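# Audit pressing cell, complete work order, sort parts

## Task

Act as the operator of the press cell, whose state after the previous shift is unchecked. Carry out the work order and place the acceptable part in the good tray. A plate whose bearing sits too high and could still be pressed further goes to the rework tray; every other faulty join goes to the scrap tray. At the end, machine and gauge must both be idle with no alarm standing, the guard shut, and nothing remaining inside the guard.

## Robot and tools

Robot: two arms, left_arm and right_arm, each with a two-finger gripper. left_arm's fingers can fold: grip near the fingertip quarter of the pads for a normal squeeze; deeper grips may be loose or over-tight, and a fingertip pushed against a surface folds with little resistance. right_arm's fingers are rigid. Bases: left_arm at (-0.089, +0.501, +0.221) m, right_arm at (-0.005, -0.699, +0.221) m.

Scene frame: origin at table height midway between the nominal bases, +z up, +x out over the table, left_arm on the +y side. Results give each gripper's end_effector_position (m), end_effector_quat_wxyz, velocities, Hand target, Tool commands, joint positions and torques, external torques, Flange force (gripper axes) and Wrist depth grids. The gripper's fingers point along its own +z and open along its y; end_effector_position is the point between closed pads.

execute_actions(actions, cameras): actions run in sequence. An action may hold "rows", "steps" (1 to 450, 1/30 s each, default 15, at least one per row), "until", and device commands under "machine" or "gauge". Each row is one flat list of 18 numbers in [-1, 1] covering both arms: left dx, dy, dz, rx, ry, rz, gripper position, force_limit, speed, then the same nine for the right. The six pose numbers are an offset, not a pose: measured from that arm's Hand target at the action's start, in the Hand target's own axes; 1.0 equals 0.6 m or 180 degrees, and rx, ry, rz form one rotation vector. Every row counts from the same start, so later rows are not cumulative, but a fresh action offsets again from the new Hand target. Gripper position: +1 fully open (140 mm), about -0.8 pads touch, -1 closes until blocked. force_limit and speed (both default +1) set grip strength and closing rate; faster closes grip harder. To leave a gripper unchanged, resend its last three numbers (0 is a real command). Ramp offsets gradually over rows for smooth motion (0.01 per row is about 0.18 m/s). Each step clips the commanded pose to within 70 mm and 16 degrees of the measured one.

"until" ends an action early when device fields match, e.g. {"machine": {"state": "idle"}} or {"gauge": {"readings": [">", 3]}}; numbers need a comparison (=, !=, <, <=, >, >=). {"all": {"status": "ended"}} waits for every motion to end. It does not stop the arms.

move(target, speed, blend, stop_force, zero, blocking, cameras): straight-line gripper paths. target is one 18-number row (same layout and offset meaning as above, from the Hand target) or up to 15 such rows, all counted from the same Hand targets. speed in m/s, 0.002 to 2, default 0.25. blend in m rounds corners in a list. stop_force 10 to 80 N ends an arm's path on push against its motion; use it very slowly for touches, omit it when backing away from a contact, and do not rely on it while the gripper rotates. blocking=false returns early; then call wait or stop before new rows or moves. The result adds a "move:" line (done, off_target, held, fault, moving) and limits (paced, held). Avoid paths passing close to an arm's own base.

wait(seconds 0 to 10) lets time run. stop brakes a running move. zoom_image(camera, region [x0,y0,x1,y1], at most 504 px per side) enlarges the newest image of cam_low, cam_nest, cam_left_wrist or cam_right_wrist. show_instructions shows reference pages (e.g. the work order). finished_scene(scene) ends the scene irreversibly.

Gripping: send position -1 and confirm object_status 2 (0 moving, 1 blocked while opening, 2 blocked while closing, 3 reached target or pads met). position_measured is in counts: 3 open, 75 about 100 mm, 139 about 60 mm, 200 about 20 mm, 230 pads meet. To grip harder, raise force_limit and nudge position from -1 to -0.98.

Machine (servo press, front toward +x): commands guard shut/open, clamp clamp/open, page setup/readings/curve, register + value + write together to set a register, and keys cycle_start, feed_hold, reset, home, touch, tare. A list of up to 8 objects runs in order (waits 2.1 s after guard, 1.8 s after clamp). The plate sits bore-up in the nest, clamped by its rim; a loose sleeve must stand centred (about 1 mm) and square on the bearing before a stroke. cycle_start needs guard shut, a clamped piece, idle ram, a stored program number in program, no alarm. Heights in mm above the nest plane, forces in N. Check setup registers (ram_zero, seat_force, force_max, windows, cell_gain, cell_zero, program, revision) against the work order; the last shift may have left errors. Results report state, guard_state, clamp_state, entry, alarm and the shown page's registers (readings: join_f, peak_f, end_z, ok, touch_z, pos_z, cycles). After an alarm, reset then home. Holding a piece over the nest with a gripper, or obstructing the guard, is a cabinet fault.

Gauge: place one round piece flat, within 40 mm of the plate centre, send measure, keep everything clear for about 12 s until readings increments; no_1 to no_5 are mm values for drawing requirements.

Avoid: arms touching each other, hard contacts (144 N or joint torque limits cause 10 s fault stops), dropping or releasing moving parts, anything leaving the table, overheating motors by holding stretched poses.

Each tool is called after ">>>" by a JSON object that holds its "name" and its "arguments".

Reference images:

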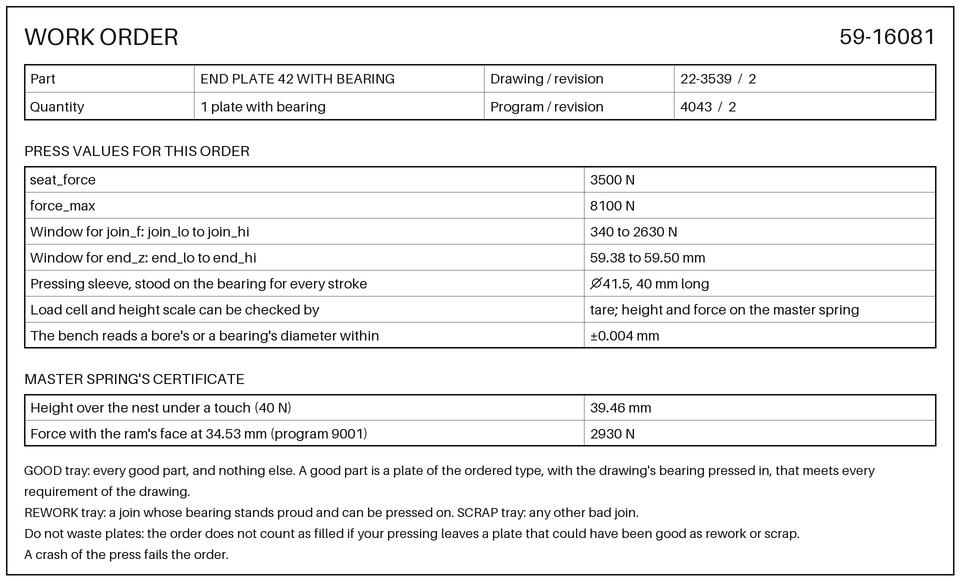

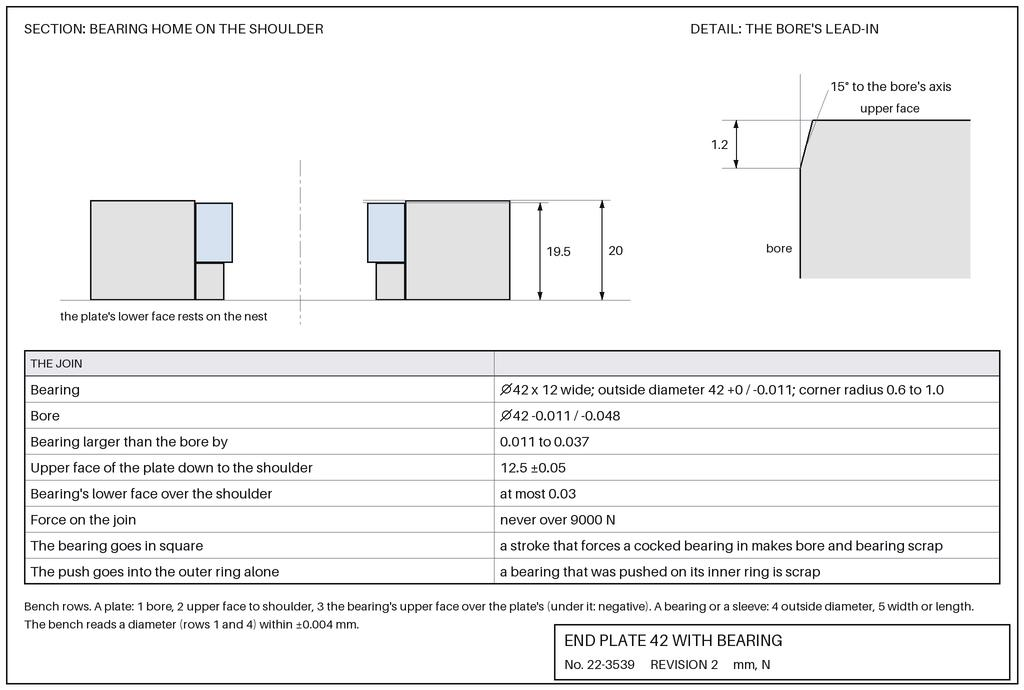

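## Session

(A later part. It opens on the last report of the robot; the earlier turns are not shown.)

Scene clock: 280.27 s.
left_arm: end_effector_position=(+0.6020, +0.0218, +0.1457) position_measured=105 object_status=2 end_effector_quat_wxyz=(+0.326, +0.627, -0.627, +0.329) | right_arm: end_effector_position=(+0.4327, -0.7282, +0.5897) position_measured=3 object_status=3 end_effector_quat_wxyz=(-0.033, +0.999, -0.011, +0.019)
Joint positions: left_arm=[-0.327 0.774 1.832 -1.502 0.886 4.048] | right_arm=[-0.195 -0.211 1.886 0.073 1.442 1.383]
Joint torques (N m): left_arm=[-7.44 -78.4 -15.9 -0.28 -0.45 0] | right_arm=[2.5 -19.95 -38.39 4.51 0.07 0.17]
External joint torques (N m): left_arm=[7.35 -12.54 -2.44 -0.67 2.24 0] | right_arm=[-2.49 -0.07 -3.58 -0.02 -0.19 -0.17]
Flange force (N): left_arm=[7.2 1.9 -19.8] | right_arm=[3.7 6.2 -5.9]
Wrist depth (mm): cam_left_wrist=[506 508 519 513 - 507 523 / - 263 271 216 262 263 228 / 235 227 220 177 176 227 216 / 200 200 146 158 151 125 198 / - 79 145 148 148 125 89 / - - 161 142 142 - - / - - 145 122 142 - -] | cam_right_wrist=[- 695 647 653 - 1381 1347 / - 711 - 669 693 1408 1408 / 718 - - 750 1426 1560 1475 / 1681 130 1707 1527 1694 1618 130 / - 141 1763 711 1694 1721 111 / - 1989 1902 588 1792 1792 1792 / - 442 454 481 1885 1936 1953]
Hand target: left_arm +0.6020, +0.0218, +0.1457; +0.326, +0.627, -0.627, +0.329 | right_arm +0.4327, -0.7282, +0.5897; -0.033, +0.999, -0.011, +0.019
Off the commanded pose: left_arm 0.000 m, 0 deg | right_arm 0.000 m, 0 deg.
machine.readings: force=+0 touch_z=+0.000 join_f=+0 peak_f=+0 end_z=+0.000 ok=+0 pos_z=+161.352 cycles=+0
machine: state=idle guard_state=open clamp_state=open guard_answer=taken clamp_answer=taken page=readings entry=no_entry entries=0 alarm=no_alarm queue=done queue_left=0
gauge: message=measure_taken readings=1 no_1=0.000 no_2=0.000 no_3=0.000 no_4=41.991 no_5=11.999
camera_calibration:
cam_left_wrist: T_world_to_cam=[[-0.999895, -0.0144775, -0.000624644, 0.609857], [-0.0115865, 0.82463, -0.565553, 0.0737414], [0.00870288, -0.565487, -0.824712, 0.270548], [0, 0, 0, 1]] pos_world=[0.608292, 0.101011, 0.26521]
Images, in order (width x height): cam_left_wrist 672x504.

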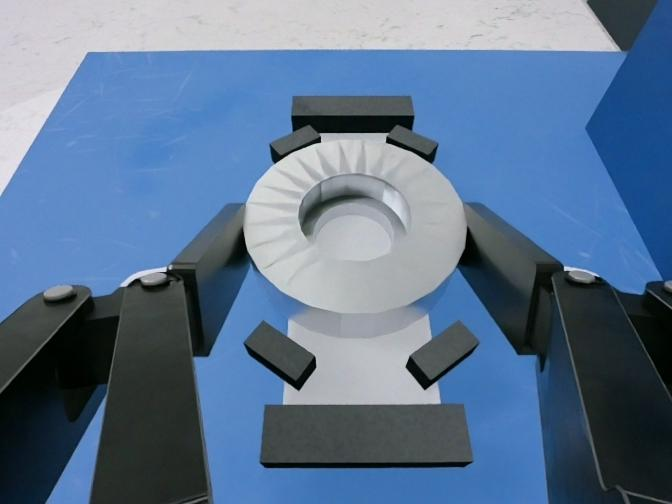

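>>> {"name": "move", "arguments": {"target": [[0.0614,0,-0.043,0,0,0,-1,0,-1,0,0,0,0,0,0,1,1,1],[-0.1475,0.001,-0.4843,0,0,0,-1,0,-1,0,0,0,0,0,0,1,1,1],[-0.3976,-0.1982,-0.8993,0.6143,0,-0.4305,-1,0,-1,0,0,0,0,0,0,1,1,1],[-0.7272,-0.5075,-0.963,0.6143,0,-0.4305,-1,0,-1,0,0,0,0,0,0,1,1,1]], "speed": [0.06,0.2,0.35,0.2], "blend": [0.01,0.03,0.03,0]}}

>>> {"name": "move", "arguments": {"target": [-0.0792,0,0.0555,0,0,0,-1,0,-1,0,0,0,0,0,0,1,1,1], "speed": 0.12}}

>>> {"name": "move", "arguments": {"target": [-0.0284,0,0.0199,0,0,0,-1,0,-1,0,0,0,0,0,0,1,1,1], "speed": 0.008, "stop_force": 10, "cameras": ["cam_left_wrist"]}}

Scene clock: 298.43 s.
left_arm: end_effector_position=(+0.9048, +0.7460, +0.1191) position_measured=105 object_status=2 end_effector_quat_wxyz=(-0.175, +0.818, +0.342, +0.427) | right_arm: end_effector_position=(+0.4327, -0.7282, +0.5897) position_measured=3 object_status=3 end_effector_quat_wxyz=(-0.033, +0.999, -0.011, +0.019)
Joint positions: left_arm=[0.034 0.884 1.643 -4.448 0.627 5.453] | right_arm=[-0.195 -0.211 1.886 0.073 1.442 1.383]
Joint torques (N m): left_arm=[-2.08 -111.18 -30.6 0.54 2.04 -0.12] | right_arm=[2.26 -19.85 -38.45 4.5 0.12 0.17]
External joint torques (N m): left_arm=[2.14 1.65 1.29 -0.29 -0.36 0.12] | right_arm=[-2.34 -0.28 -3.6 -0.01 -0.25 -0.17]
Flange force (N): left_arm=[-0.2 -2.2 1.8] | right_arm=[3.5 5.8 -5.8]
Wrist depth (mm): cam_left_wrist=[1847 2375 2078 2155 452 264 231 / 1724 1908 378 378 378 291 255 / 1662 216 210 177 176 313 302 / 288 199 146 170 151 125 289 / - 79 221 147 226 103 89 / - - 225 208 213 - - / - - 212 198 210 - -] | cam_right_wrist=[- - 663 623 618 1355 1338 / - 720 - - - 1436 1399 / 693 755 730 - 686 1516 1527 / - 130 1721 1869 1516 1594 130 / - 141 1721 733 1749 1763 111 / - 1971 1953 601 1721 1838 1792 / - 443 454 485 1919 1936 1853]
Hand target: left_arm +0.9048, +0.7460, +0.1191; -0.175, +0.818, +0.342, +0.427 | right_arm +0.4327, -0.7282, +0.5897; -0.033, +0.999, -0.011, +0.019
Off the commanded pose: left_arm 0.000 m, 0 deg | right_arm 0.000 m, 0 deg.
machine.readings: force=+0 touch_z=+0.000 join_f=+0 peak_f=+0 end_z=+0.000 ok=+0 pos_z=+161.352 cycles=+0
machine: state=idle guard_state=open clamp_state=open guard_answer=taken clamp_answer=taken page=readings entry=no_entry entries=0 alarm=no_alarm queue=done queue_left=0
gauge: message=measure_taken readings=1 no_1=0.000 no_2=0.000 no_3=0.000 no_4=41.991 no_5=11.999
move: done

Scene clock: 299.23 s.
left_arm: end_effector_position=(+0.9051, +0.7459, +0.0612) position_measured=105 object_status=2 end_effector_quat_wxyz=(-0.175, +0.818, +0.342, +0.428) | right_arm: end_effector_position=(+0.4327, -0.7282, +0.5897) position_measured=3 object_status=3 end_effector_quat_wxyz=(-0.033, +0.999, -0.011, +0.019)
Joint positions: left_arm=[0.034 0.962 1.627 -4.367 0.646 5.353] | right_arm=[-0.195 -0.211 1.886 0.073 1.442 1.383]
Joint torques (N m): left_arm=[-2.42 -111.92 -28.38 0.31 2.16 -0.07] | right_arm=[2.72 -19.92 -38.4 4.5 0.12 0.17]
External joint torques (N m): left_arm=[2.59 -0.35 1.29 -0.26 -0.33 0.06] | right_arm=[-2.75 -0.52 -3.74 0 -0.24 -0.17]
Flange force (N): left_arm=[1.4 -3.9 -0.7] | right_arm=[3.1 6.7 -6.2]
Wrist depth (mm): cam_left_wrist=[2078 2078 185 204 338 263 231 / 156 156 177 222 287 279 250 / - 168 185 177 171 248 248 / 216 191 146 170 151 125 219 / - 79 163 147 164 125 89 / - - 169 151 154 - - / - - 160 143 158 - -] | cam_right_wrist=[669 691 - - - 1338 1338 / 645 720 763 663 675 1446 1446 / 769 - 748 - 671 1560 1475 / 1792 130 1668 2065 1426 147 130 / - 141 1749 766 1681 1735 111 / - 1919 1902 588 1763 1838 1777 / - 443 452 486 1936 1936 -]
Hand target: left_arm +0.9050, +0.7458, +0.0611; -0.175, +0.818, +0.342, +0.427 | right_arm +0.4327, -0.7282, +0.5897; -0.033, +0.999, -0.011, +0.019
Off the commanded pose: left_arm 0.000 m, 0 deg | right_arm 0.000 m, 0 deg.
machine.readings: force=+0 touch_z=+0.000 join_f=+0 peak_f=+0 end_z=+0.000 ok=+0 pos_z=+161.352 cycles=+0
machine: state=idle guard_state=open clamp_state=open guard_answer=taken clamp_answer=taken page=readings entry=no_entry entries=0 alarm=no_alarm queue=done queue_left=0
gauge: message=measure_taken readings=1 no_1=0.000 no_2=0.000 no_3=0.000 no_4=41.991 no_5=11.999
move: done

Scene clock: 301.03 s.
left_arm: end_effector_position=(+0.9052, +0.7459, +0.0517) position_measured=105 object_status=2 end_effector_quat_wxyz=(-0.175, +0.818, +0.342, +0.428) | right_arm: end_effector_position=(+0.4327, -0.7282, +0.5897) position_measured=3 object_status=3 end_effector_quat_wxyz=(-0.033, +0.999, -0.011, +0.019)
Joint positions: left_arm=[0.034 0.976 1.623 -4.355 0.649 5.337] | right_arm=[-0.195 -0.211 1.886 0.073 1.442 1.383]
Joint torques (N m): left_arm=[-1 -100.76 -24.84 -0.63 -0.93 -0.44] | right_arm=[2.14 -19.6 -38.59 4.5 0.07 0.16]
External joint torques (N m): left_arm=[1.02 -11.96 -1.87 0.67 2.77 0.44] | right_arm=[-2.11 -0.96 -3.51 0 -0.18 -0.17]
Flange force (N): left_arm=[9.1 -5.0 -12.7] | right_arm=[2.3 5.1 -5.9]
Wrist depth (mm): cam_left_wrist=[2155 168 169 196 321 263 232 / 146 149 177 216 271 266 251 / 228 166 185 178 176 234 235 / 206 187 147 174 151 125 207 / - 79 154 151 154 125 89 / - - 160 145 145 - - / - - 152 134 149 - -] | cam_right_wrist=[682 634 636 643 628 1390 1338 / 636 - - 709 - 1446 1399 / - - 735 738 716 1495 1506 / - 130 1643 1853 1643 1538 130 / - 141 1807 667 1630 1694 111 / - 1971 - 604 1936 1838 1735 / - 443 451 487 1919 1902 1902]
Hand target: left_arm +0.9052, +0.7459, +0.0516; -0.175, +0.818, +0.342, +0.428 (not the last commanded pose) | right_arm +0.4327, -0.7282, +0.5897; -0.033, +0.999, -0.011, +0.019
Off the commanded pose: left_arm 0.011 m, 0 deg | right_arm 0.000 m, 0 deg.
machine.readings: force=+0 touch_z=+0.000 join_f=+0 peak_f=+0 end_z=+0.000 ok=+0 pos_z=+161.352 cycles=+0
machine: state=idle guard_state=open clamp_state=open guard_answer=taken clamp_answer=taken page=readings entry=no_entry entries=0 alarm=no_alarm queue=done queue_left=0
gauge: message=measure_taken readings=1 no_1=0.000 no_2=0.000 no_3=0.000 no_4=41.991 no_5=11.999
move: contact (left_arm)
camera_calibration:
cam_left_wrist: T_world_to_cam=[[0.717635, -0.696361, 0.00902984, -0.123214], [-0.57137, -0.596139, -0.564053, 0.993322], [0.398168, 0.399624, -0.825689, -0.472432], [0, 0, 0, 1]] pos_world=[0.844083, 0.695151, 0.171317]
Images, in order (width x height): cam_left_wrist 672x504.

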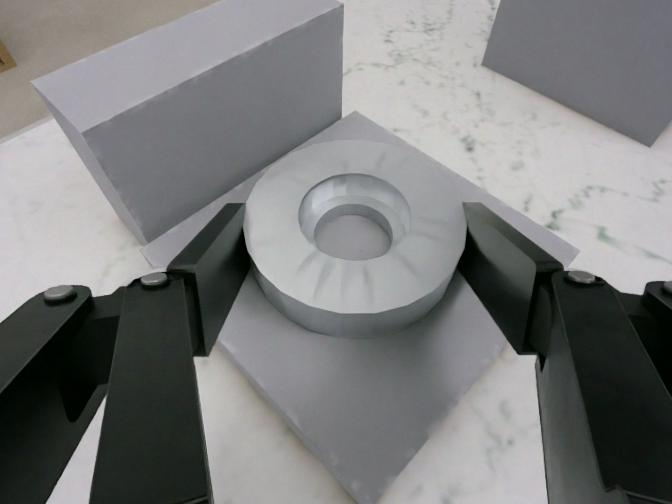

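>>> {"name": "execute_actions", "arguments": {"actions": [{"rows":[[0,0,0,0,0,0,0.45,-0.3,-1,0,0,0,0,0,0,1,1,1]],"steps":45}]}}

>>> {"name": "move", "arguments": {"target": [[0,0,-0.1333,0,0,0,0.45,-0.3,-1,0,0,0,0,0,0,1,1,1],[-0.0357,0.001,-0.4745,0,0,0,0.45,-0.3,-1,0,0,0,0,0,0,1,1,1]], "speed": [0.1,0.3], "blend": [0.03,0]}}

>>> {"name": "execute_actions", "arguments": {"actions": [{"gauge":{"measure":true},"steps":450,"until":{"gauge":{"readings":[">=",2]}}}]}}

Scene clock: 309.17 s.
left_arm: end_effector_position=(+0.9052, +0.7459, +0.0516) position_measured=72 object_status=3 end_effector_quat_wxyz=(-0.175, +0.818, +0.342, +0.428) | right_arm: end_effector_position=(+0.4327, -0.7282, +0.5897) position_measured=3 object_status=3 end_effector_quat_wxyz=(-0.033, +0.999, -0.011, +0.019)
Joint positions: left_arm=[0.034 0.976 1.623 -4.355 0.649 5.337] | right_arm=[-0.195 -0.211 1.886 0.073 1.442 1.383]
Joint torques (N m): left_arm=[-2.26 -111.07 -26.85 -0.04 1.64 -0.08] | right_arm=[2.14 -20.03 -38.45 4.48 0.08 0.18]
External joint torques (N m): left_arm=[2.22 -1.45 0.23 0.08 0.19 0.08] | right_arm=[-2.14 -0.1 -3.53 0 -0.2 -0.18]
Flange force (N): left_arm=[2.0 -3.2 -0.7] | right_arm=[3.7 5.4 -5.7]
Wrist depth (mm): cam_left_wrist=[2196 161 169 197 321 - 226 / 145 149 177 216 270 271 252 / 227 167 185 177 175 233 235 / 205 122 151 174 155 138 207 / - 98 157 150 154 128 89 / - 166 163 144 145 167 - / - - 152 134 149 152 -] | cam_right_wrist=[- - - 655 634 1390 1338 / 706 - 697 - 667 1436 1408 / 643 - 772 - - 1549 1516 / - 130 1763 - 1630 1506 130 / - 141 1583 797 1721 1681 111 / - 1953 1919 574 1807 1822 1822 / - 442 454 486 1971 2008 -]
Hand target: left_arm +0.9052, +0.7459, +0.0516; -0.175, +0.818, +0.342, +0.428 | right_arm +0.4327, -0.7282, +0.5897; -0.033, +0.999, -0.011, +0.019
Off the commanded pose: left_arm 0.000 m, 0 deg | right_arm 0.000 m, 0 deg.
machine.readings: force=+0 touch_z=+0.000 join_f=+0 peak_f=+0 end_z=+0.000 ok=+0 pos_z=+161.352 cycles=+0
machine: state=idle guard_state=open clamp_state=open guard_answer=taken clamp_answer=taken page=readings entry=no_entry entries=0 alarm=no_alarm queue=done queue_left=0
gauge: message=measure_taken readings=1 no_1=0.000 no_2=0.000 no_3=0.000 no_4=41.991 no_5=11.999

Scene clock: 311.03 s.
left_arm: end_effector_position=(+0.7319, +0.5718, +0.1971) position_measured=72 object_status=3 end_effector_quat_wxyz=(-0.175, +0.818, +0.342, +0.428) | right_arm: end_effector_position=(+0.4327, -0.7282, +0.5897) position_measured=3 object_status=3 end_effector_quat_wxyz=(-0.033, +0.999, -0.011, +0.019)
Joint positions: left_arm=[-0.234 0.629 2 -4.59 0.787 5.342] | right_arm=[-0.195 -0.211 1.886 0.073 1.442 1.383]
Joint torques (N m): left_arm=[-2.19 -84.16 -25.53 0.72 1.66 -0.06] | right_arm=[2.42 -20.07 -38.45 4.47 0.13 0.12]
External joint torques (N m): left_arm=[1.95 -2.25 0.24 -0.01 0.15 0.06] | right_arm=[-2.4 -0.28 -3.6 0.02 -0.25 -0.13]
Flange force (N): left_arm=[3.6 -3.4 -1.1] | right_arm=[3.4 5.9 -5.9]
Wrist depth (mm): cam_left_wrist=[2450 2675 2502 458 - 467 1847 / 1989 1989 439 437 - 510 510 / 429 437 425 413 432 442 441 / 394 112 387 386 387 135 318 / - 98 336 346 346 119 89 / - 309 309 312 312 279 - / - - 282 285 285 263 -] | cam_right_wrist=[641 673 735 663 669 1364 1306 / - - - - - 1436 1417 / 772 753 - - - 1560 1408 / 1516 130 1668 1668 1549 1583 130 / - 142 1777 - 1777 1681 111 / - 2046 1777 572 1681 1707 - / - 438 451 481 1936 1936 -]
Hand target: left_arm +0.7319, +0.5718, +0.1971; -0.175, +0.818, +0.342, +0.428 | right_arm +0.4327, -0.7282, +0.5897; -0.033, +0.999, -0.011, +0.019
Off the commanded pose: left_arm 0.000 m, 0 deg | right_arm 0.000 m, 0 deg.
machine.readings: force=+0 touch_z=+0.000 join_f=+0 peak_f=+0 end_z=+0.000 ok=+0 pos_z=+161.352 cycles=+0
machine: state=idle guard_state=open clamp_state=open guard_answer=taken clamp_answer=taken page=readings entry=no_entry entries=0 alarm=no_alarm queue=done queue_left=0
gauge: message=measure_taken readings=1 no_1=0.000 no_2=0.000 no_3=0.000 no_4=41.991 no_5=11.999
move: done

Scene clock: 323.23 s.
left_arm: end_effector_position=(+0.7319, +0.5718, +0.1971) position_measured=72 object_status=3 end_effector_quat_wxyz=(-0.175, +0.818, +0.342, +0.428) | right_arm: end_effector_position=(+0.4327, -0.7282, +0.5897) position_measured=3 object_status=3 end_effector_quat_wxyz=(-0.033, +0.999, -0.011, +0.019)
Joint positions: left_arm=[-0.234 0.628 2 -4.59 0.787 5.342] | right_arm=[-0.195 -0.211 1.886 0.073 1.442 1.383]
Joint torques (N m): left_arm=[-2.2 -84.38 -25.62 0.69 1.64 -0.15] | right_arm=[2.13 -19.79 -38.44 4.49 0.11 0.16]
External joint torques (N m): left_arm=[2.28 -2.43 0.02 0.01 0.19 0.15] | right_arm=[-2.21 -0.46 -3.59 -0.01 -0.23 -0.17]
Flange force (N): left_arm=[4.4 -3.3 -0.8] | right_arm=[3.2 5.4 -5.9]
Wrist depth (mm): cam_left_wrist=[2024 2327 2450 609 517 469 - / 1989 2006 457 429 507 506 511 / 439 433 437 415 431 453 433 / 394 112 378 387 389 128 319 / - 99 354 346 346 119 89 / - 309 306 313 313 284 - / - - 281 284 285 264 -] | cam_right_wrist=[630 643 651 647 627 1364 1347 / - - - - - 1381 1455 / 688 821 - - 738 1465 1465 / 1681 131 1643 1763 1606 1583 130 / - 141 1721 - 1681 1735 111 / - 2065 1885 588 1869 1707 1749 / - 442 451 483 566 1919 1822]
Hand target: left_arm +0.7319, +0.5718, +0.1971; -0.175, +0.818, +0.342, +0.428 | right_arm +0.4327, -0.7282, +0.5897; -0.033, +0.999, -0.011, +0.019
Tool commands: left_gripper/position=+0.45 left_gripper/force_limit=-0.3 left_gripper/speed=-1.0 right_gripper/position=+1.0 right_gripper/force_limit=+1.0 right_gripper/speed=+1.0
Off the commanded pose: left_arm 0.000 m, 0 deg | right_arm 0.000 m, 0 deg.
machine.readings: force=+0 touch_z=+0.000 join_f=+0 peak_f=+0 end_z=+0.000 ok=+0 pos_z=+161.352 cycles=+0
machine: state=idle guard_state=open clamp_state=open guard_answer=taken clamp_answer=taken page=readings entry=no_entry entries=0 alarm=no_alarm queue=done queue_left=0
gauge: message=measure_taken readings=2 no_1=41.973 no_2=12.498 no_3=0.000 no_4=0.000 no_5=0.000

>>> {"name": "move", "arguments": {"target": [[0.0361,0,0.3413,0,0,0,0.45,-0.3,-1,0,0,0,0,0,0,1,1,1],[0.0361,0,0.4746,0,0,0,0.45,-0.3,-1,0,0,0,0,0,0,1,1,1]], "speed": [0.3,0.06], "blend": [0.02,0]}}

>>> {"name": "execute_actions", "arguments": {"actions": [{"rows":[[0,0,0,0,0,0,-1,0,-1,0,0,0,0,0,0,1,1,1]],"steps":60}]}}

Scene clock: 340.37 s.
left_arm: end_effector_position=(+0.9057, +0.7456, +0.0518) position_measured=72 object_status=3 end_effector_quat_wxyz=(-0.175, +0.818, +0.342, +0.428) | right_arm: end_effector_position=(+0.4327, -0.7282, +0.5897) position_measured=3 object_status=3 end_effector_quat_wxyz=(-0.033, +0.999, -0.011, +0.019)
Joint positions: left_arm=[0.033 0.976 1.622 -4.357 0.649 5.339] | right_arm=[-0.195 -0.211 1.886 0.073 1.442 1.383]
Joint torques (N m): left_arm=[-2.24 -111.07 -26.78 -0.01 1.7 -0.11] | right_arm=[2.58 -19.47 -38.48 4.49 0.14 0.16]
External joint torques (N m): left_arm=[2.28 -1.65 0.05 0.05 0.13 0.11] | right_arm=[-2.54 -1.21 -3.61 0.01 -0.25 -0.16]
Flange force (N): left_arm=[2.5 -2.9 -0.6] | right_arm=[1.8 6.1 -6.1]
Wrist depth (mm): cam_left_wrist=[2078 161 169 197 309 263 230 / 146 149 177 216 270 271 255 / 227 167 186 176 178 234 239 / 206 122 150 174 155 138 207 / - 98 157 149 154 128 89 / - 166 163 145 145 167 - / - - 152 134 149 152 -] | cam_right_wrist=[- 667 - 641 - 1364 1372 / - - - - 641 1436 1390 / 699 738 745 684 711 1495 1446 / 1763 130 1655 1330 1606 1506 130 / - 141 1822 - 1807 1792 111 / - 2008 1763 596 1838 1822 1749 / - 443 460 480 1936 1885 1919]
Hand target: left_arm +0.9057, +0.7456, +0.0518; -0.175, +0.818, +0.342, +0.428 | right_arm +0.4327, -0.7282, +0.5897; -0.033, +0.999, -0.011, +0.019
Off the commanded pose: left_arm 0.000 m, 0 deg | right_arm 0.000 m, 0 deg.
machine.readings: force=+0 touch_z=+0.000 join_f=+0 peak_f=+0 end_z=+0.000 ok=+0 pos_z=+161.352 cycles=+0
machine: state=idle guard_state=open clamp_state=open guard_answer=taken clamp_answer=taken page=readings entry=no_entry entries=0 alarm=no_alarm queue=done queue_left=0
gauge: message=measure_taken readings=2 no_1=41.973 no_2=12.498 no_3=0.000 no_4=0.000 no_5=0.000
move: done

Scene clock: 342.57 s.
left_arm: end_effector_position=(+0.9058, +0.7456, +0.0518) position_measured=105 object_status=2 end_effector_quat_wxyz=(-0.175, +0.818, +0.342, +0.428) | right_arm: end_effector_position=(+0.4327, -0.7282, +0.5897) position_measured=3 object_status=3 end_effector_quat_wxyz=(-0.033, +0.999, -0.011, +0.019)
Joint positions: left_arm=[0.033 0.976 1.622 -4.357 0.649 5.339] | right_arm=[-0.195 -0.211 1.886 0.073 1.442 1.383]
Joint torques (N m): left_arm=[-0.14 -99.34 -24.89 -0.48 -1.12 -0.42] | right_arm=[2.27 -19.83 -38.54 4.47 0.1 0.18]
External joint torques (N m): left_arm=[0.21 -12.99 -1.65 0.52 2.95 0.41] | right_arm=[-2.26 -0.7 -3.54 0.02 -0.21 -0.18]
Flange force (N): left_arm=[9.3 -4.9 -15.2] | right_arm=[2.7 5.6 -5.9]
Wrist depth (mm): cam_left_wrist=[2175 162 169 197 321 - 229 / 146 149 170 223 271 271 251 / 228 167 188 176 176 234 235 / 206 184 148 175 151 125 207 / - 79 154 151 154 125 89 / - - 164 145 145 - - / - - 152 134 149 - -] | cam_right_wrist=[- - - - 632 1372 1330 / - - - 697 706 1426 1381 / - - - - 704 1527 1516 / 1735 130 1668 - 1630 1549 130 / - 141 1721 791 1694 1721 111 / - 1919 1838 597 1853 1792 1721 / - 437 454 482 1869 1902 1919]
Hand target: left_arm +0.9057, +0.7456, +0.0518; -0.175, +0.818, +0.342, +0.428 | right_arm +0.4327, -0.7282, +0.5897; -0.033, +0.999, -0.011, +0.019
Off the commanded pose: left_arm 0.000 m, 0 deg | right_arm 0.000 m, 0 deg.
machine.readings: force=+0 touch_z=+0.000 join_f=+0 peak_f=+0 end_z=+0.000 ok=+0 pos_z=+161.352 cycles=+0
machine: state=idle guard_state=open clamp_state=open guard_answer=taken clamp_answer=taken page=readings entry=no_entry entries=0 alarm=no_alarm queue=done queue_left=0
gauge: message=measure_taken readings=2 no_1=41.973 no_2=12.498 no_3=0.000 no_4=0.000 no_5=0.000

>>> {"name": "move", "arguments": {"target": [[0.1365,0,-0.0957,0,0,0,-1,0,-1,0,0,0,0,0,0,1,1,1],[0.0463,-0.0708,-0.4805,-0.6143,0,0.4305,-1,0,-1,0,0,0,0,0,0,1,1,1],[-0.3283,-0.1451,-0.6955,-0.6143,0,0.4305,-1,0,-1,0,0,0,0,0,0,1,1,1]], "speed": [0.12,0.3,0.2], "blend": [0.03,0.03,0], "cameras": ["cam_left_wrist"]}}

>>> {"name": "zoom_image", "arguments": {"camera": "cam_left_wrist", "region": [200, 120, 520, 360]}}

Scene clock: 358.93 s.
left_arm: end_effector_position=(+0.5231, +0.4847, +0.1290) position_measured=105 object_status=2 end_effector_quat_wxyz=(+0.325, +0.627, -0.627, +0.329) | right_arm: end_effector_position=(+0.4327, -0.7282, +0.5897) position_measured=3 object_status=3 end_effector_quat_wxyz=(-0.033, +0.999, -0.011, +0.019)
Joint positions: left_arm=[0.357 0.753 1.951 -1.007 1.157 4.267] | right_arm=[-0.195 -0.211 1.886 0.073 1.442 1.383]
Joint torques (N m): left_arm=[-2.28 -84.06 -13.55 -0.2 2.5 -0.19] | right_arm=[2.27 -19.74 -38.45 4.51 0.06 0.18]
External joint torques (N m): left_arm=[2.3 -0.53 -0.03 0.26 -0.44 0.19] | right_arm=[-2.16 -1.11 -3.66 -0.02 -0.16 -0.18]
Flange force (N): left_arm=[-1.5 1.9 -2.8] | right_arm=[2.2 5.3 -6.2]
Wrist depth (mm): cam_left_wrist=[375 385 388 387 389 411 2175 / 402 400 399 394 392 385 - / 346 336 344 177 176 344 334 / 304 251 146 159 151 125 303 / - 79 261 151 260 103 89 / - - 245 240 245 - - / - - 224 223 223 - -] | cam_right_wrist=[- - 661 - - 1390 1355 / 678 711 686 684 - 1446 1426 / 686 743 - 713 697 1475 1465 / - 130 1792 1225 1655 1571 130 / - 141 1792 844 1707 1707 111 / - 1971 1971 584 1749 1777 1792 / - 443 453 484 1853 1838 1807]
Hand target: left_arm +0.5230, +0.4846, +0.1289; +0.325, +0.627, -0.627, +0.329 | right_arm +0.4327, -0.7282, +0.5897; -0.033, +0.999, -0.011, +0.019
Off the commanded pose: left_arm 0.000 m, 0 deg | right_arm 0.000 m, 0 deg.
machine.readings: force=+0 touch_z=+0.000 join_f=+0 peak_f=+0 end_z=+0.000 ok=+0 pos_z=+161.352 cycles=+0
machine: state=idle guard_state=open clamp_state=open guard_answer=taken clamp_answer=taken page=readings entry=no_entry entries=0 alarm=no_alarm queue=done queue_left=0
gauge: message=measure_taken readings=2 no_1=41.973 no_2=12.498 no_3=0.000 no_4=0.000 no_5=0.000
move: done
camera_calibration:
cam_left_wrist: T_world_to_cam=[[-0.999894, -0.0145406, -0.00107253, 0.537702], [-0.0113886, 0.824834, -0.565261, -0.318632], [0.0091039, -0.565189, -0.824912, 0.518896], [0, 0, 0, 1]] pos_world=[0.529292, 0.563911, 0.248509]
Images, in order (width x height): cam_left_wrist 672x504.

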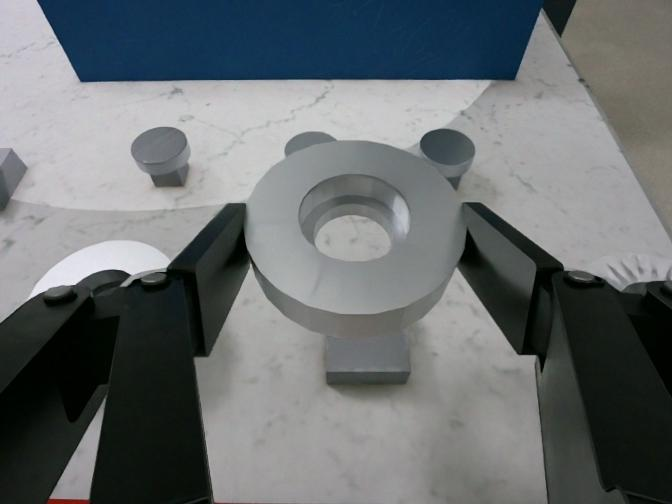

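Scaled by 1.575 from the camera's 672x504 image, which has a finer 960x720 frame.

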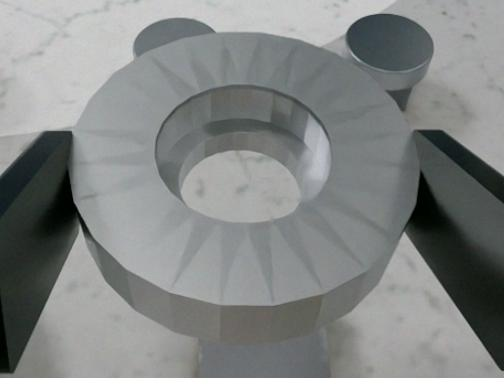

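>>> {"name": "move", "arguments": {"target": [-0.0945,0.0175,0.0713,0,0,0,-1,0,-1,0,0,0,0,0,0,1,1,1], "speed": 0.12}}

>>> {"name": "move", "arguments": {"target": [-0.0246,0,0.0172,0,0,0,-1,0,-1,0,0,0,0,0,0,1,1,1], "speed": 0.008, "stop_force": 10}}

>>> {"name": "execute_actions", "arguments": {"actions": [{"rows":[[0,0,0,0,0,0,0.4,-0.3,-1,0,0,0,0,0,0,1,1,1]],"steps":50}], "cameras": ["cam_left_wrist"]}}

Scene clock: 375.17 s.
left_arm: end_effector_position=(+0.5129, +0.4819, +0.0579) position_measured=105 object_status=2 end_effector_quat_wxyz=(+0.325, +0.627, -0.627, +0.329) | right_arm: end_effector_position=(+0.4327, -0.7282, +0.5897) position_measured=3 object_status=3 end_effector_quat_wxyz=(-0.033, +0.999, -0.011, +0.019)
Joint positions: left_arm=[0.358 0.861 1.952 -1.05 1.101 4.37] | right_arm=[-0.195 -0.211 1.886 0.073 1.442 1.383]
Joint torques (N m): left_arm=[-2.15 -86.72 -8.67 -0.28 2.69 -0.02] | right_arm=[2.58 -19.82 -38.42 4.47 0.11 0.18]
External joint torques (N m): left_arm=[2.23 -1.1 -0.53 0.28 -0.55 0.01] | right_arm=[-2.56 -0.65 -3.7 0.03 -0.22 -0.18]
Flange force (N): left_arm=[-0.8 1.0 -3.6] | right_arm=[2.9 6.3 -6.2]
Wrist depth (mm): cam_left_wrist=[338 336 337 337 335 336 303 / 275 275 274 275 274 284 283 / 192 245 251 177 176 244 245 / 168 189 146 170 151 125 178 / - 79 185 151 189 125 89 / - - 174 174 174 - - / - - 159 159 159 - -] | cam_right_wrist=[627 699 659 - 641 1338 1246 / 628 684 - 678 655 1390 1446 / 686 - 735 688 713 1485 1495 / 1919 130 1694 - 1594 1571 130 / - 141 1838 840 1721 1655 111 / - 1919 1919 577 1989 1777 1777 / - 443 459 482 1971 1953 1919]
Hand target: left_arm +0.5128, +0.4819, +0.0579; +0.325, +0.627, -0.627, +0.329 | right_arm +0.4327, -0.7282, +0.5897; -0.033, +0.999, -0.011, +0.019
Off the commanded pose: left_arm 0.000 m, 0 deg | right_arm 0.000 m, 0 deg.
machine.readings: force=+0 touch_z=+0.000 join_f=+0 peak_f=+0 end_z=+0.000 ok=+0 pos_z=+161.352 cycles=+0
machine: state=idle guard_state=open clamp_state=open guard_answer=taken clamp_answer=taken page=readings entry=no_entry entries=0 alarm=no_alarm queue=done queue_left=0
gauge: message=measure_taken readings=2 no_1=41.973 no_2=12.498 no_3=0.000 no_4=0.000 no_5=0.000
move: done

Scene clock: 377.07 s.
left_arm: end_effector_position=(+0.5129, +0.4819, +0.0473) position_measured=105 object_status=2 end_effector_quat_wxyz=(+0.325, +0.627, -0.627, +0.329) | right_arm: end_effector_position=(+0.4327, -0.7282, +0.5897) position_measured=3 object_status=3 end_effector_quat_wxyz=(-0.033, +0.999, -0.011, +0.019)
Joint positions: left_arm=[0.358 0.879 1.948 -1.056 1.095 4.383] | right_arm=[-0.195 -0.211 1.886 0.073 1.442 1.383]
Joint torques (N m): left_arm=[-4.9 -78.71 -8.99 -0.08 -2.39 0.27] | right_arm=[2.08 -19.73 -38.49 4.5 0.12 0.1]
External joint torques (N m): left_arm=[5.13 -9.86 0.32 0.08 4.54 -0.27] | right_arm=[-2.07 -0.3 -3.4 -0.02 -0.24 -0.1]
Flange force (N): left_arm=[11.2 5.2 -18.0] | right_arm=[3.3 5.0 -5.5]
Wrist depth (mm): cam_left_wrist=[320 319 317 316 306 316 318 / 267 267 267 266 259 267 267 / 172 231 230 179 176 231 231 / 162 203 146 174 151 125 170 / - 79 174 147 177 125 89 / - - 167 163 167 - - / - - 149 149 146 - -] | cam_right_wrist=[- - - 651 - 1372 1372 / - - - - - 1390 1417 / - - 743 - 680 1475 1446 / 815 130 1721 1792 1668 1538 130 / - 130 1777 - 1668 1763 111 / - 2105 1971 578 1822 1919 1749 / - 439 454 479 1902 1885 1838]
Hand target: left_arm +0.5129, +0.4819, +0.0473; +0.325, +0.627, -0.627, +0.329 (not the last commanded pose) | right_arm +0.4327, -0.7282, +0.5897; -0.033, +0.999, -0.011, +0.019
Off the commanded pose: left_arm 0.007 m, 0 deg | right_arm 0.000 m, 0 deg.
machine.readings: force=+0 touch_z=+0.000 join_f=+0 peak_f=+0 end_z=+0.000 ok=+0 pos_z=+161.352 cycles=+0
machine: state=idle guard_state=open clamp_state=open guard_answer=taken clamp_answer=taken page=readings entry=no_entry entries=0 alarm=no_alarm queue=done queue_left=0
gauge: message=measure_taken readings=2 no_1=41.973 no_2=12.498 no_3=0.000 no_4=0.000 no_5=0.000
move: contact (left_arm)

Scene clock: 378.93 s.
left_arm: end_effector_position=(+0.5129, +0.4819, +0.0473) position_measured=78 object_status=3 end_effector_quat_wxyz=(+0.325, +0.627, -0.627, +0.329) | right_arm: end_effector_position=(+0.4327, -0.7282, +0.5897) position_measured=3 object_status=3 end_effector_quat_wxyz=(-0.033, +0.999, -0.011, +0.019)
Joint positions: left_arm=[0.358 0.879 1.948 -1.056 1.095 4.383] | right_arm=[-0.195 -0.211 1.886 0.073 1.442 1.383]
Joint torques (N m): left_arm=[-2.46 -85.94 -7.95 -0.03 2.01 -0.11] | right_arm=[2.1 -19.54 -38.36 4.49 0.11 0.19]
External joint torques (N m): left_arm=[2.45 -2.71 -0.72 0.02 0.15 0.1] | right_arm=[-2.14 -0.71 -3.67 0.01 -0.22 -0.19]
Flange force (N): left_arm=[1.3 1.3 -5.4] | right_arm=[2.9 5.3 -6.1]
Wrist depth (mm): cam_left_wrist=[318 254 328 316 305 316 316 / 276 267 266 266 261 267 268 / 172 230 230 179 176 230 230 / 160 176 151 175 151 124 163 / - 90 177 147 177 124 73 / - 167 167 164 164 163 - / - - 149 149 149 149 -] | cam_right_wrist=[- 643 643 641 636 1322 1347 / 675 718 684 - 621 1399 1446 / - 745 713 - - 1516 1475 / 1763 130 1681 - 1655 1560 130 / - 142 1822 - 1721 1694 111 / - 1989 1853 601 1777 1838 1777 / - 443 456 478 1989 1902 1919]
Hand target: left_arm +0.5129, +0.4819, +0.0473; +0.325, +0.627, -0.627, +0.329 | right_arm +0.4327, -0.7282, +0.5897; -0.033, +0.999, -0.011, +0.019
Off the commanded pose: left_arm 0.000 m, 0 deg | right_arm 0.000 m, 0 deg.
machine.readings: force=+0 touch_z=+0.000 join_f=+0 peak_f=+0 end_z=+0.000 ok=+0 pos_z=+161.352 cycles=+0
machine: state=idle guard_state=open clamp_state=open guard_answer=taken clamp_answer=taken page=readings entry=no_entry entries=0 alarm=no_alarm queue=done queue_left=0
gauge: message=measure_taken readings=2 no_1=41.973 no_2=12.498 no_3=0.000 no_4=0.000 no_5=0.000
camera_calibration:
cam_left_wrist: T_world_to_cam=[[-0.999893, -0.0145662, -0.000930072, 0.527365], [-0.0114882, 0.824708, -0.565442, -0.362468], [0.00900336, -0.565371, -0.824788, 0.450145], [0, 0, 0, 1]] pos_world=[0.519092, 0.561111, 0.16681]
Images, in order (width x height): cam_left_wrist 672x504.

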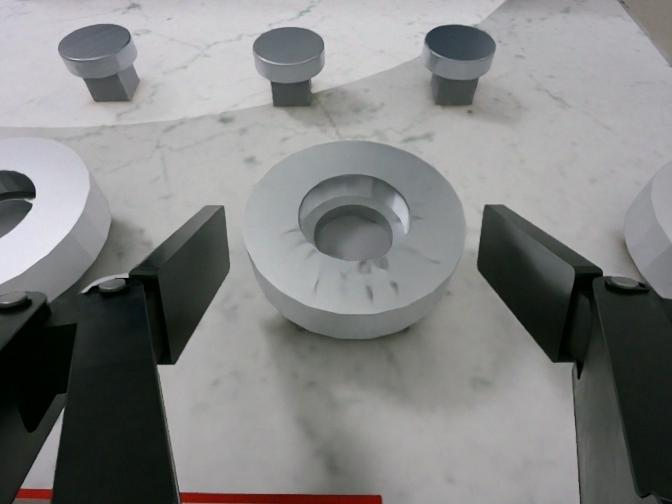

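>>> {"name": "move", "arguments": {"target": [0,0,-0.3,0,0,0,0.4,-0.3,-1,0,0,0,0,0,0,1,1,1], "speed": 0.2, "cameras": ["cam_left_wrist"]}}

>>> {"name": "zoom_image", "arguments": {"camera": "cam_left_wrist", "region": [0, 60, 672, 300]}}

Scene clock: 384.67 s.
left_arm: end_effector_position=(+0.5120, +0.6296, +0.1502) position_measured=78 object_status=3 end_effector_quat_wxyz=(+0.325, +0.627, -0.627, +0.329) | right_arm: end_effector_position=(+0.4327, -0.7282, +0.5897) position_measured=3 object_status=3 end_effector_quat_wxyz=(-0.033, +0.999, -0.011, +0.019)
Joint positions: left_arm=[0.554 0.769 1.829 -0.823 1.295 4.238] | right_arm=[-0.195 -0.211 1.886 0.073 1.442 1.383]
Joint torques (N m): left_arm=[-2.05 -87.12 -17.81 0.42 1.84 -0.02] | right_arm=[2.26 -19.81 -38.43 4.47 0.11 0.16]
External joint torques (N m): left_arm=[2.24 -2.76 -0.02 0.09 0.17 0.02] | right_arm=[-2.26 -0.24 -3.58 0.02 -0.23 -0.16]
Flange force (N): left_arm=[2.4 3.5 -3.7] | right_arm=[3.5 5.6 -5.8]
Wrist depth (mm): cam_left_wrist=[- 505 497 493 493 491 2399 / 417 433 434 423 416 429 1923 / 374 327 375 333 375 323 1651 / 338 117 308 330 330 134 328 / - 90 291 292 291 124 73 / - 263 263 264 263 263 - / - - 240 240 240 - -] | cam_right_wrist=[686 634 657 - - 1355 1372 / - 711 684 636 - 1408 1446 / - - - - - 1538 1538 / 1763 130 1655 1777 1668 1538 130 / - 140 1822 766 1735 1763 111 / - 1989 1902 581 1735 1838 1763 / - 443 456 485 1936 1919 1853]
Hand target: left_arm +0.5120, +0.6296, +0.1502; +0.325, +0.627, -0.627, +0.329 | right_arm +0.4327, -0.7282, +0.5897; -0.033, +0.999, -0.011, +0.019
Off the commanded pose: left_arm 0.000 m, 0 deg | right_arm 0.000 m, 0 deg.
machine.readings: force=+0 touch_z=+0.000 join_f=+0 peak_f=+0 end_z=+0.000 ok=+0 pos_z=+161.352 cycles=+0
machine: state=idle guard_state=open clamp_state=open guard_answer=taken clamp_answer=taken page=readings entry=no_entry entries=0 alarm=no_alarm queue=done queue_left=0
gauge: message=measure_taken readings=2 no_1=41.973 no_2=12.498 no_3=0.000 no_4=0.000 no_5=0.000
move: done
camera_calibration:
cam_left_wrist: T_world_to_cam=[[-0.999893, -0.0145659, -0.000930247, 0.528812], [-0.0114879, 0.824708, -0.565442, -0.426103], [0.00900337, -0.565371, -0.824788, 0.618528], [0, 0, 0, 1]] pos_world=[0.518292, 0.708811, 0.26971]
Images, in order (width x height): cam_left_wrist 672x504.

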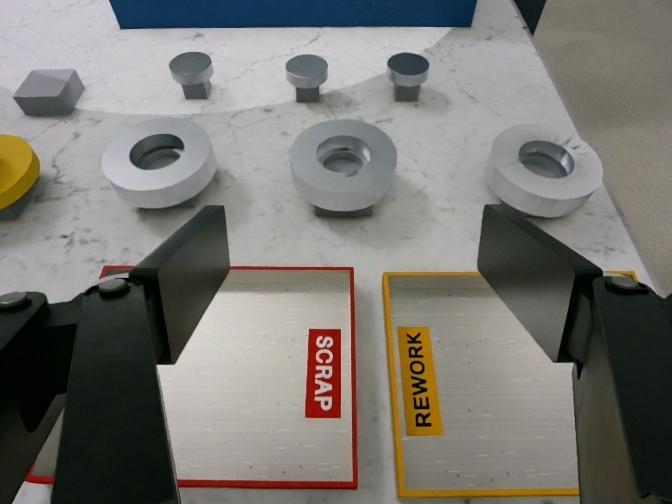

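Region (0, 60, 672, 300) is 672x240 pixels. A region can be at most 504 by 504 pixels.

>>> {"name": "move", "arguments": {"target": [0.1442,-0.0542,0.3268,0,0,0,0.0,-0.3,0,0,0,0,0,0,0,1,1,1], "speed": 0.25, "cameras": ["cam_left_wrist"]}}

Scene clock: 406.47 s.
left_arm: end_effector_position=(+0.5452, +0.4194, +0.1093) position_measured=129 object_status=3 end_effector_quat_wxyz=(+0.325, +0.627, -0.627, +0.329) | right_arm: end_effector_position=(+0.4327, -0.7282, +0.5897) position_measured=3 object_status=3 end_effector_quat_wxyz=(-0.033, +0.999, -0.011, +0.019)
Joint positions: left_arm=[0.253 0.784 1.949 -1.104 1.106 4.271] | right_arm=[-0.195 -0.211 1.886 0.073 1.442 1.383]
Joint torques (N m): left_arm=[-1.73 -83.35 -12.15 -0.25 1.93 -0.07] | right_arm=[2.24 -19.68 -38.48 4.5 0.16 0.15]
External joint torques (N m): left_arm=[1.69 -2.53 -0.39 0.13 0.14 0.06] | right_arm=[-2.17 -0.85 -3.61 -0.01 -0.27 -0.16]
Flange force (N): left_arm=[1.9 1.5 -4.4] | right_arm=[2.6 5.3 -5.9]
Wrist depth (mm): cam_left_wrist=[317 308 314 321 321 321 2155 / 358 356 356 355 354 347 369 / 317 317 317 316 308 308 317 / 279 279 135 265 267 255 280 / - 86 115 249 199 89 - / - - 221 191 196 - - / - - 206 198 182 - -] | cam_right_wrist=[- 665 682 - 659 1372 1314 / - 723 688 671 665 1455 1399 / - 766 840 - 693 1506 1495 / - 130 1630 1618 1618 1594 130 / - 131 1822 786 1583 1721 111 / - 2065 1919 574 1838 1777 1721 / - 442 453 487 1869 1919 1869]
Hand target: left_arm +0.5453, +0.4193, +0.1093; +0.325, +0.627, -0.627, +0.329 | right_arm +0.4327, -0.7282, +0.5897; -0.033, +0.999, -0.011, +0.019
Off the commanded pose: left_arm 0.000 m, 0 deg | right_arm 0.000 m, 0 deg.
machine.readings: force=+0 touch_z=+0.000 join_f=+0 peak_f=+0 end_z=+0.000 ok=+0 pos_z=+161.352 cycles=+0
machine: state=idle guard_state=open clamp_state=open guard_answer=taken clamp_answer=taken page=readings entry=no_entry entries=0 alarm=no_alarm queue=done queue_left=0
gauge: message=measure_taken readings=2 no_1=41.973 no_2=12.498 no_3=0.000 no_4=0.000 no_5=0.000
move: done
camera_calibration:
cam_left_wrist: T_world_to_cam=[[-0.999892, -0.0146482, -0.000872528, 0.558936], [-0.0115878, 0.824675, -0.565488, -0.275412], [0.00900291, -0.565417, -0.824756, 0.46567], [0, 0, 0, 1]] pos_world=[0.551492, 0.498611, 0.22881]
Images, in order (width x height): cam_left_wrist 672x504.

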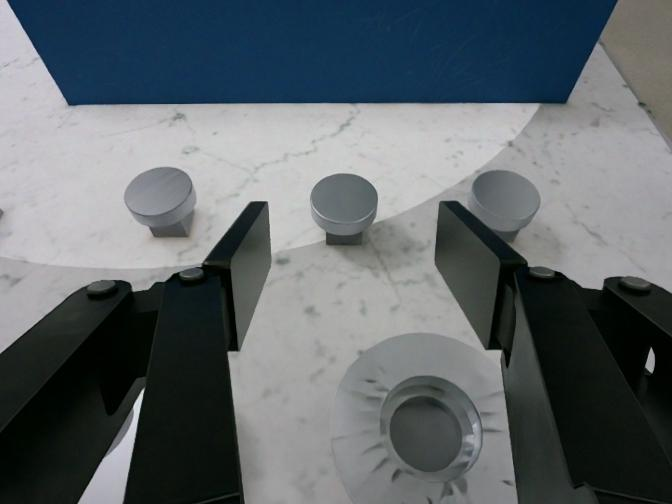

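>>> {"name": "move", "arguments": {"target": [-0.0017,-0.0062,0.1667,0,0,0,0.0,-0.3,0,0,0,0,0,0,0,1,1,1], "speed": 0.08, "stop_force": 12, "cameras": ["cam_left_wrist"]}}

>>> {"name": "execute_actions", "arguments": {"actions": [{"rows":[[0,0,0,0,0,0,-1,-1,-1,0,0,0,0,0,0,1,1,1]],"steps":55}]}}

Scene clock: 416.90 s.
left_arm: end_effector_position=(+0.5495, +0.3379, +0.0513) position_measured=129 object_status=3 end_effector_quat_wxyz=(+0.325, +0.627, -0.627, +0.329) | right_arm: end_effector_position=(+0.4327, -0.7282, +0.5897) position_measured=3 object_status=3 end_effector_quat_wxyz=(-0.033, +0.999, -0.011, +0.019)
Joint positions: left_arm=[0.129 0.869 1.96 -1.26 1.029 4.354] | right_arm=[-0.195 -0.211 1.886 0.073 1.442 1.383]
Joint torques (N m): left_arm=[-2.01 -86.03 -8.08 -0.36 1.94 -0.16] | right_arm=[2.2 -19.86 -38.59 4.47 0.06 0.14]
External joint torques (N m): left_arm=[2.01 -2 -0.57 0.07 0.21 0.16] | right_arm=[-2.16 -0.68 -3.5 0.03 -0.17 -0.15]
Flange force (N): left_arm=[0.6 0.4 -4.4] | right_arm=[2.7 5.2 -5.9]
Wrist depth (mm): cam_left_wrist=[- 237 237 227 237 237 237 / 265 264 264 267 263 264 264 / 236 235 236 235 235 235 236 / 170 176 136 165 158 164 166 / - 86 115 182 182 90 89 / - - 165 168 168 - - / - - 155 155 153 - -] | cam_right_wrist=[- 623 - - - 1364 1390 / - - - - - 1455 1408 / 800 - - - 702 1485 1455 / 1560 130 1630 2190 1606 1516 130 / - 131 1777 769 1707 1735 111 / - 1777 1953 601 1735 1822 1777 / - 439 455 482 1919 1853 1869]
Hand target: left_arm +0.5495, +0.3379, +0.0513; +0.325, +0.627, -0.627, +0.329 | right_arm +0.4327, -0.7282, +0.5897; -0.033, +0.999, -0.011, +0.019
Off the commanded pose: left_arm 0.000 m, 0 deg | right_arm 0.000 m, 0 deg.
machine.readings: force=+0 touch_z=+0.000 join_f=+0 peak_f=+0 end_z=+0.000 ok=+0 pos_z=+161.352 cycles=+0
machine: state=idle guard_state=open clamp_state=open guard_answer=taken clamp_answer=taken page=readings entry=no_entry entries=0 alarm=no_alarm queue=done queue_left=0
gauge: message=measure_taken readings=2 no_1=41.973 no_2=12.498 no_3=0.000 no_4=0.000 no_5=0.000
move: done
camera_calibration:
cam_left_wrist: T_world_to_cam=[[-0.999893, -0.0145662, -0.000930072, 0.561868], [-0.0114882, 0.824708, -0.565442, -0.240972], [0.00900336, -0.565371, -0.824788, 0.371784], [0, 0, 0, 1]] pos_world=[0.555692, 0.417111, 0.17091]
Images, in order (width x height): cam_left_wrist 672x504.

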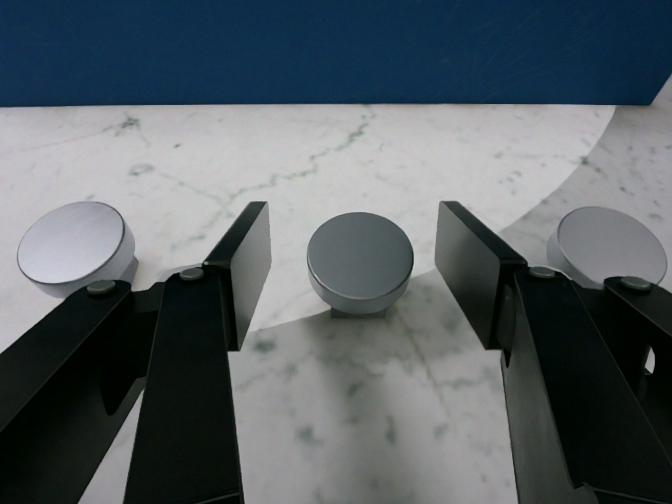

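Scene clock: 418.93 s.
left_arm: end_effector_position=(+0.5495, +0.3379, +0.0513) position_measured=168 object_status=2 end_effector_quat_wxyz=(+0.325, +0.627, -0.627, +0.329) | right_arm: end_effector_position=(+0.4327, -0.7282, +0.5897) position_measured=3 object_status=3 end_effector_quat_wxyz=(-0.033, +0.999, -0.011, +0.019)
Joint positions: left_arm=[0.129 0.869 1.96 -1.26 1.029 4.354] | right_arm=[-0.195 -0.211 1.886 0.073 1.442 1.383]
Joint torques (N m): left_arm=[-2.79 -83.26 -7.69 -0.22 1.24 -0.03] | right_arm=[2.16 -19.57 -38.46 4.5 0.14 0.25]
External joint torques (N m): left_arm=[2.83 -4.69 -0.83 -0.07 0.91 0.03] | right_arm=[-2.2 -0.68 -3.58 -0.02 -0.26 -0.26]
Flange force (N): left_arm=[3.7 1.0 -8.2] | right_arm=[2.8 5.6 -5.9]
Wrist depth (mm): cam_left_wrist=[237 231 237 237 237 237 236 / 266 266 264 264 264 264 264 / 235 236 235 236 236 235 235 / 166 203 122 166 158 202 165 / - - 79 181 178 94 83 / - - 63 168 167 - 73 / - - - 155 153 - -] | cam_right_wrist=[682 - 649 - - 1364 1322 / 735 - - - 659 1465 1426 / 671 - 723 - 1822 1465 1506 / - 130 1707 1355 1655 1549 130 / - 121 1822 769 1749 1694 111 / - 1971 1885 591 1763 1838 1792 / - 444 452 482 1869 1885 1936]
Hand target: left_arm +0.5495, +0.3379, +0.0513; +0.325, +0.627, -0.627, +0.329 | right_arm +0.4327, -0.7282, +0.5897; -0.033, +0.999, -0.011, +0.019
Off the commanded pose: left_arm 0.000 m, 0 deg | right_arm 0.000 m, 0 deg.
machine.readings: force=+0 touch_z=+0.000 join_f=+0 peak_f=+0 end_z=+0.000 ok=+0 pos_z=+161.352 cycles=+0
machine: state=idle guard_state=open clamp_state=open guard_answer=taken clamp_answer=taken page=readings entry=no_entry entries=0 alarm=no_alarm queue=done queue_left=0
gauge: message=measure_taken readings=2 no_1=41.973 no_2=12.498 no_3=0.000 no_4=0.000 no_5=0.000


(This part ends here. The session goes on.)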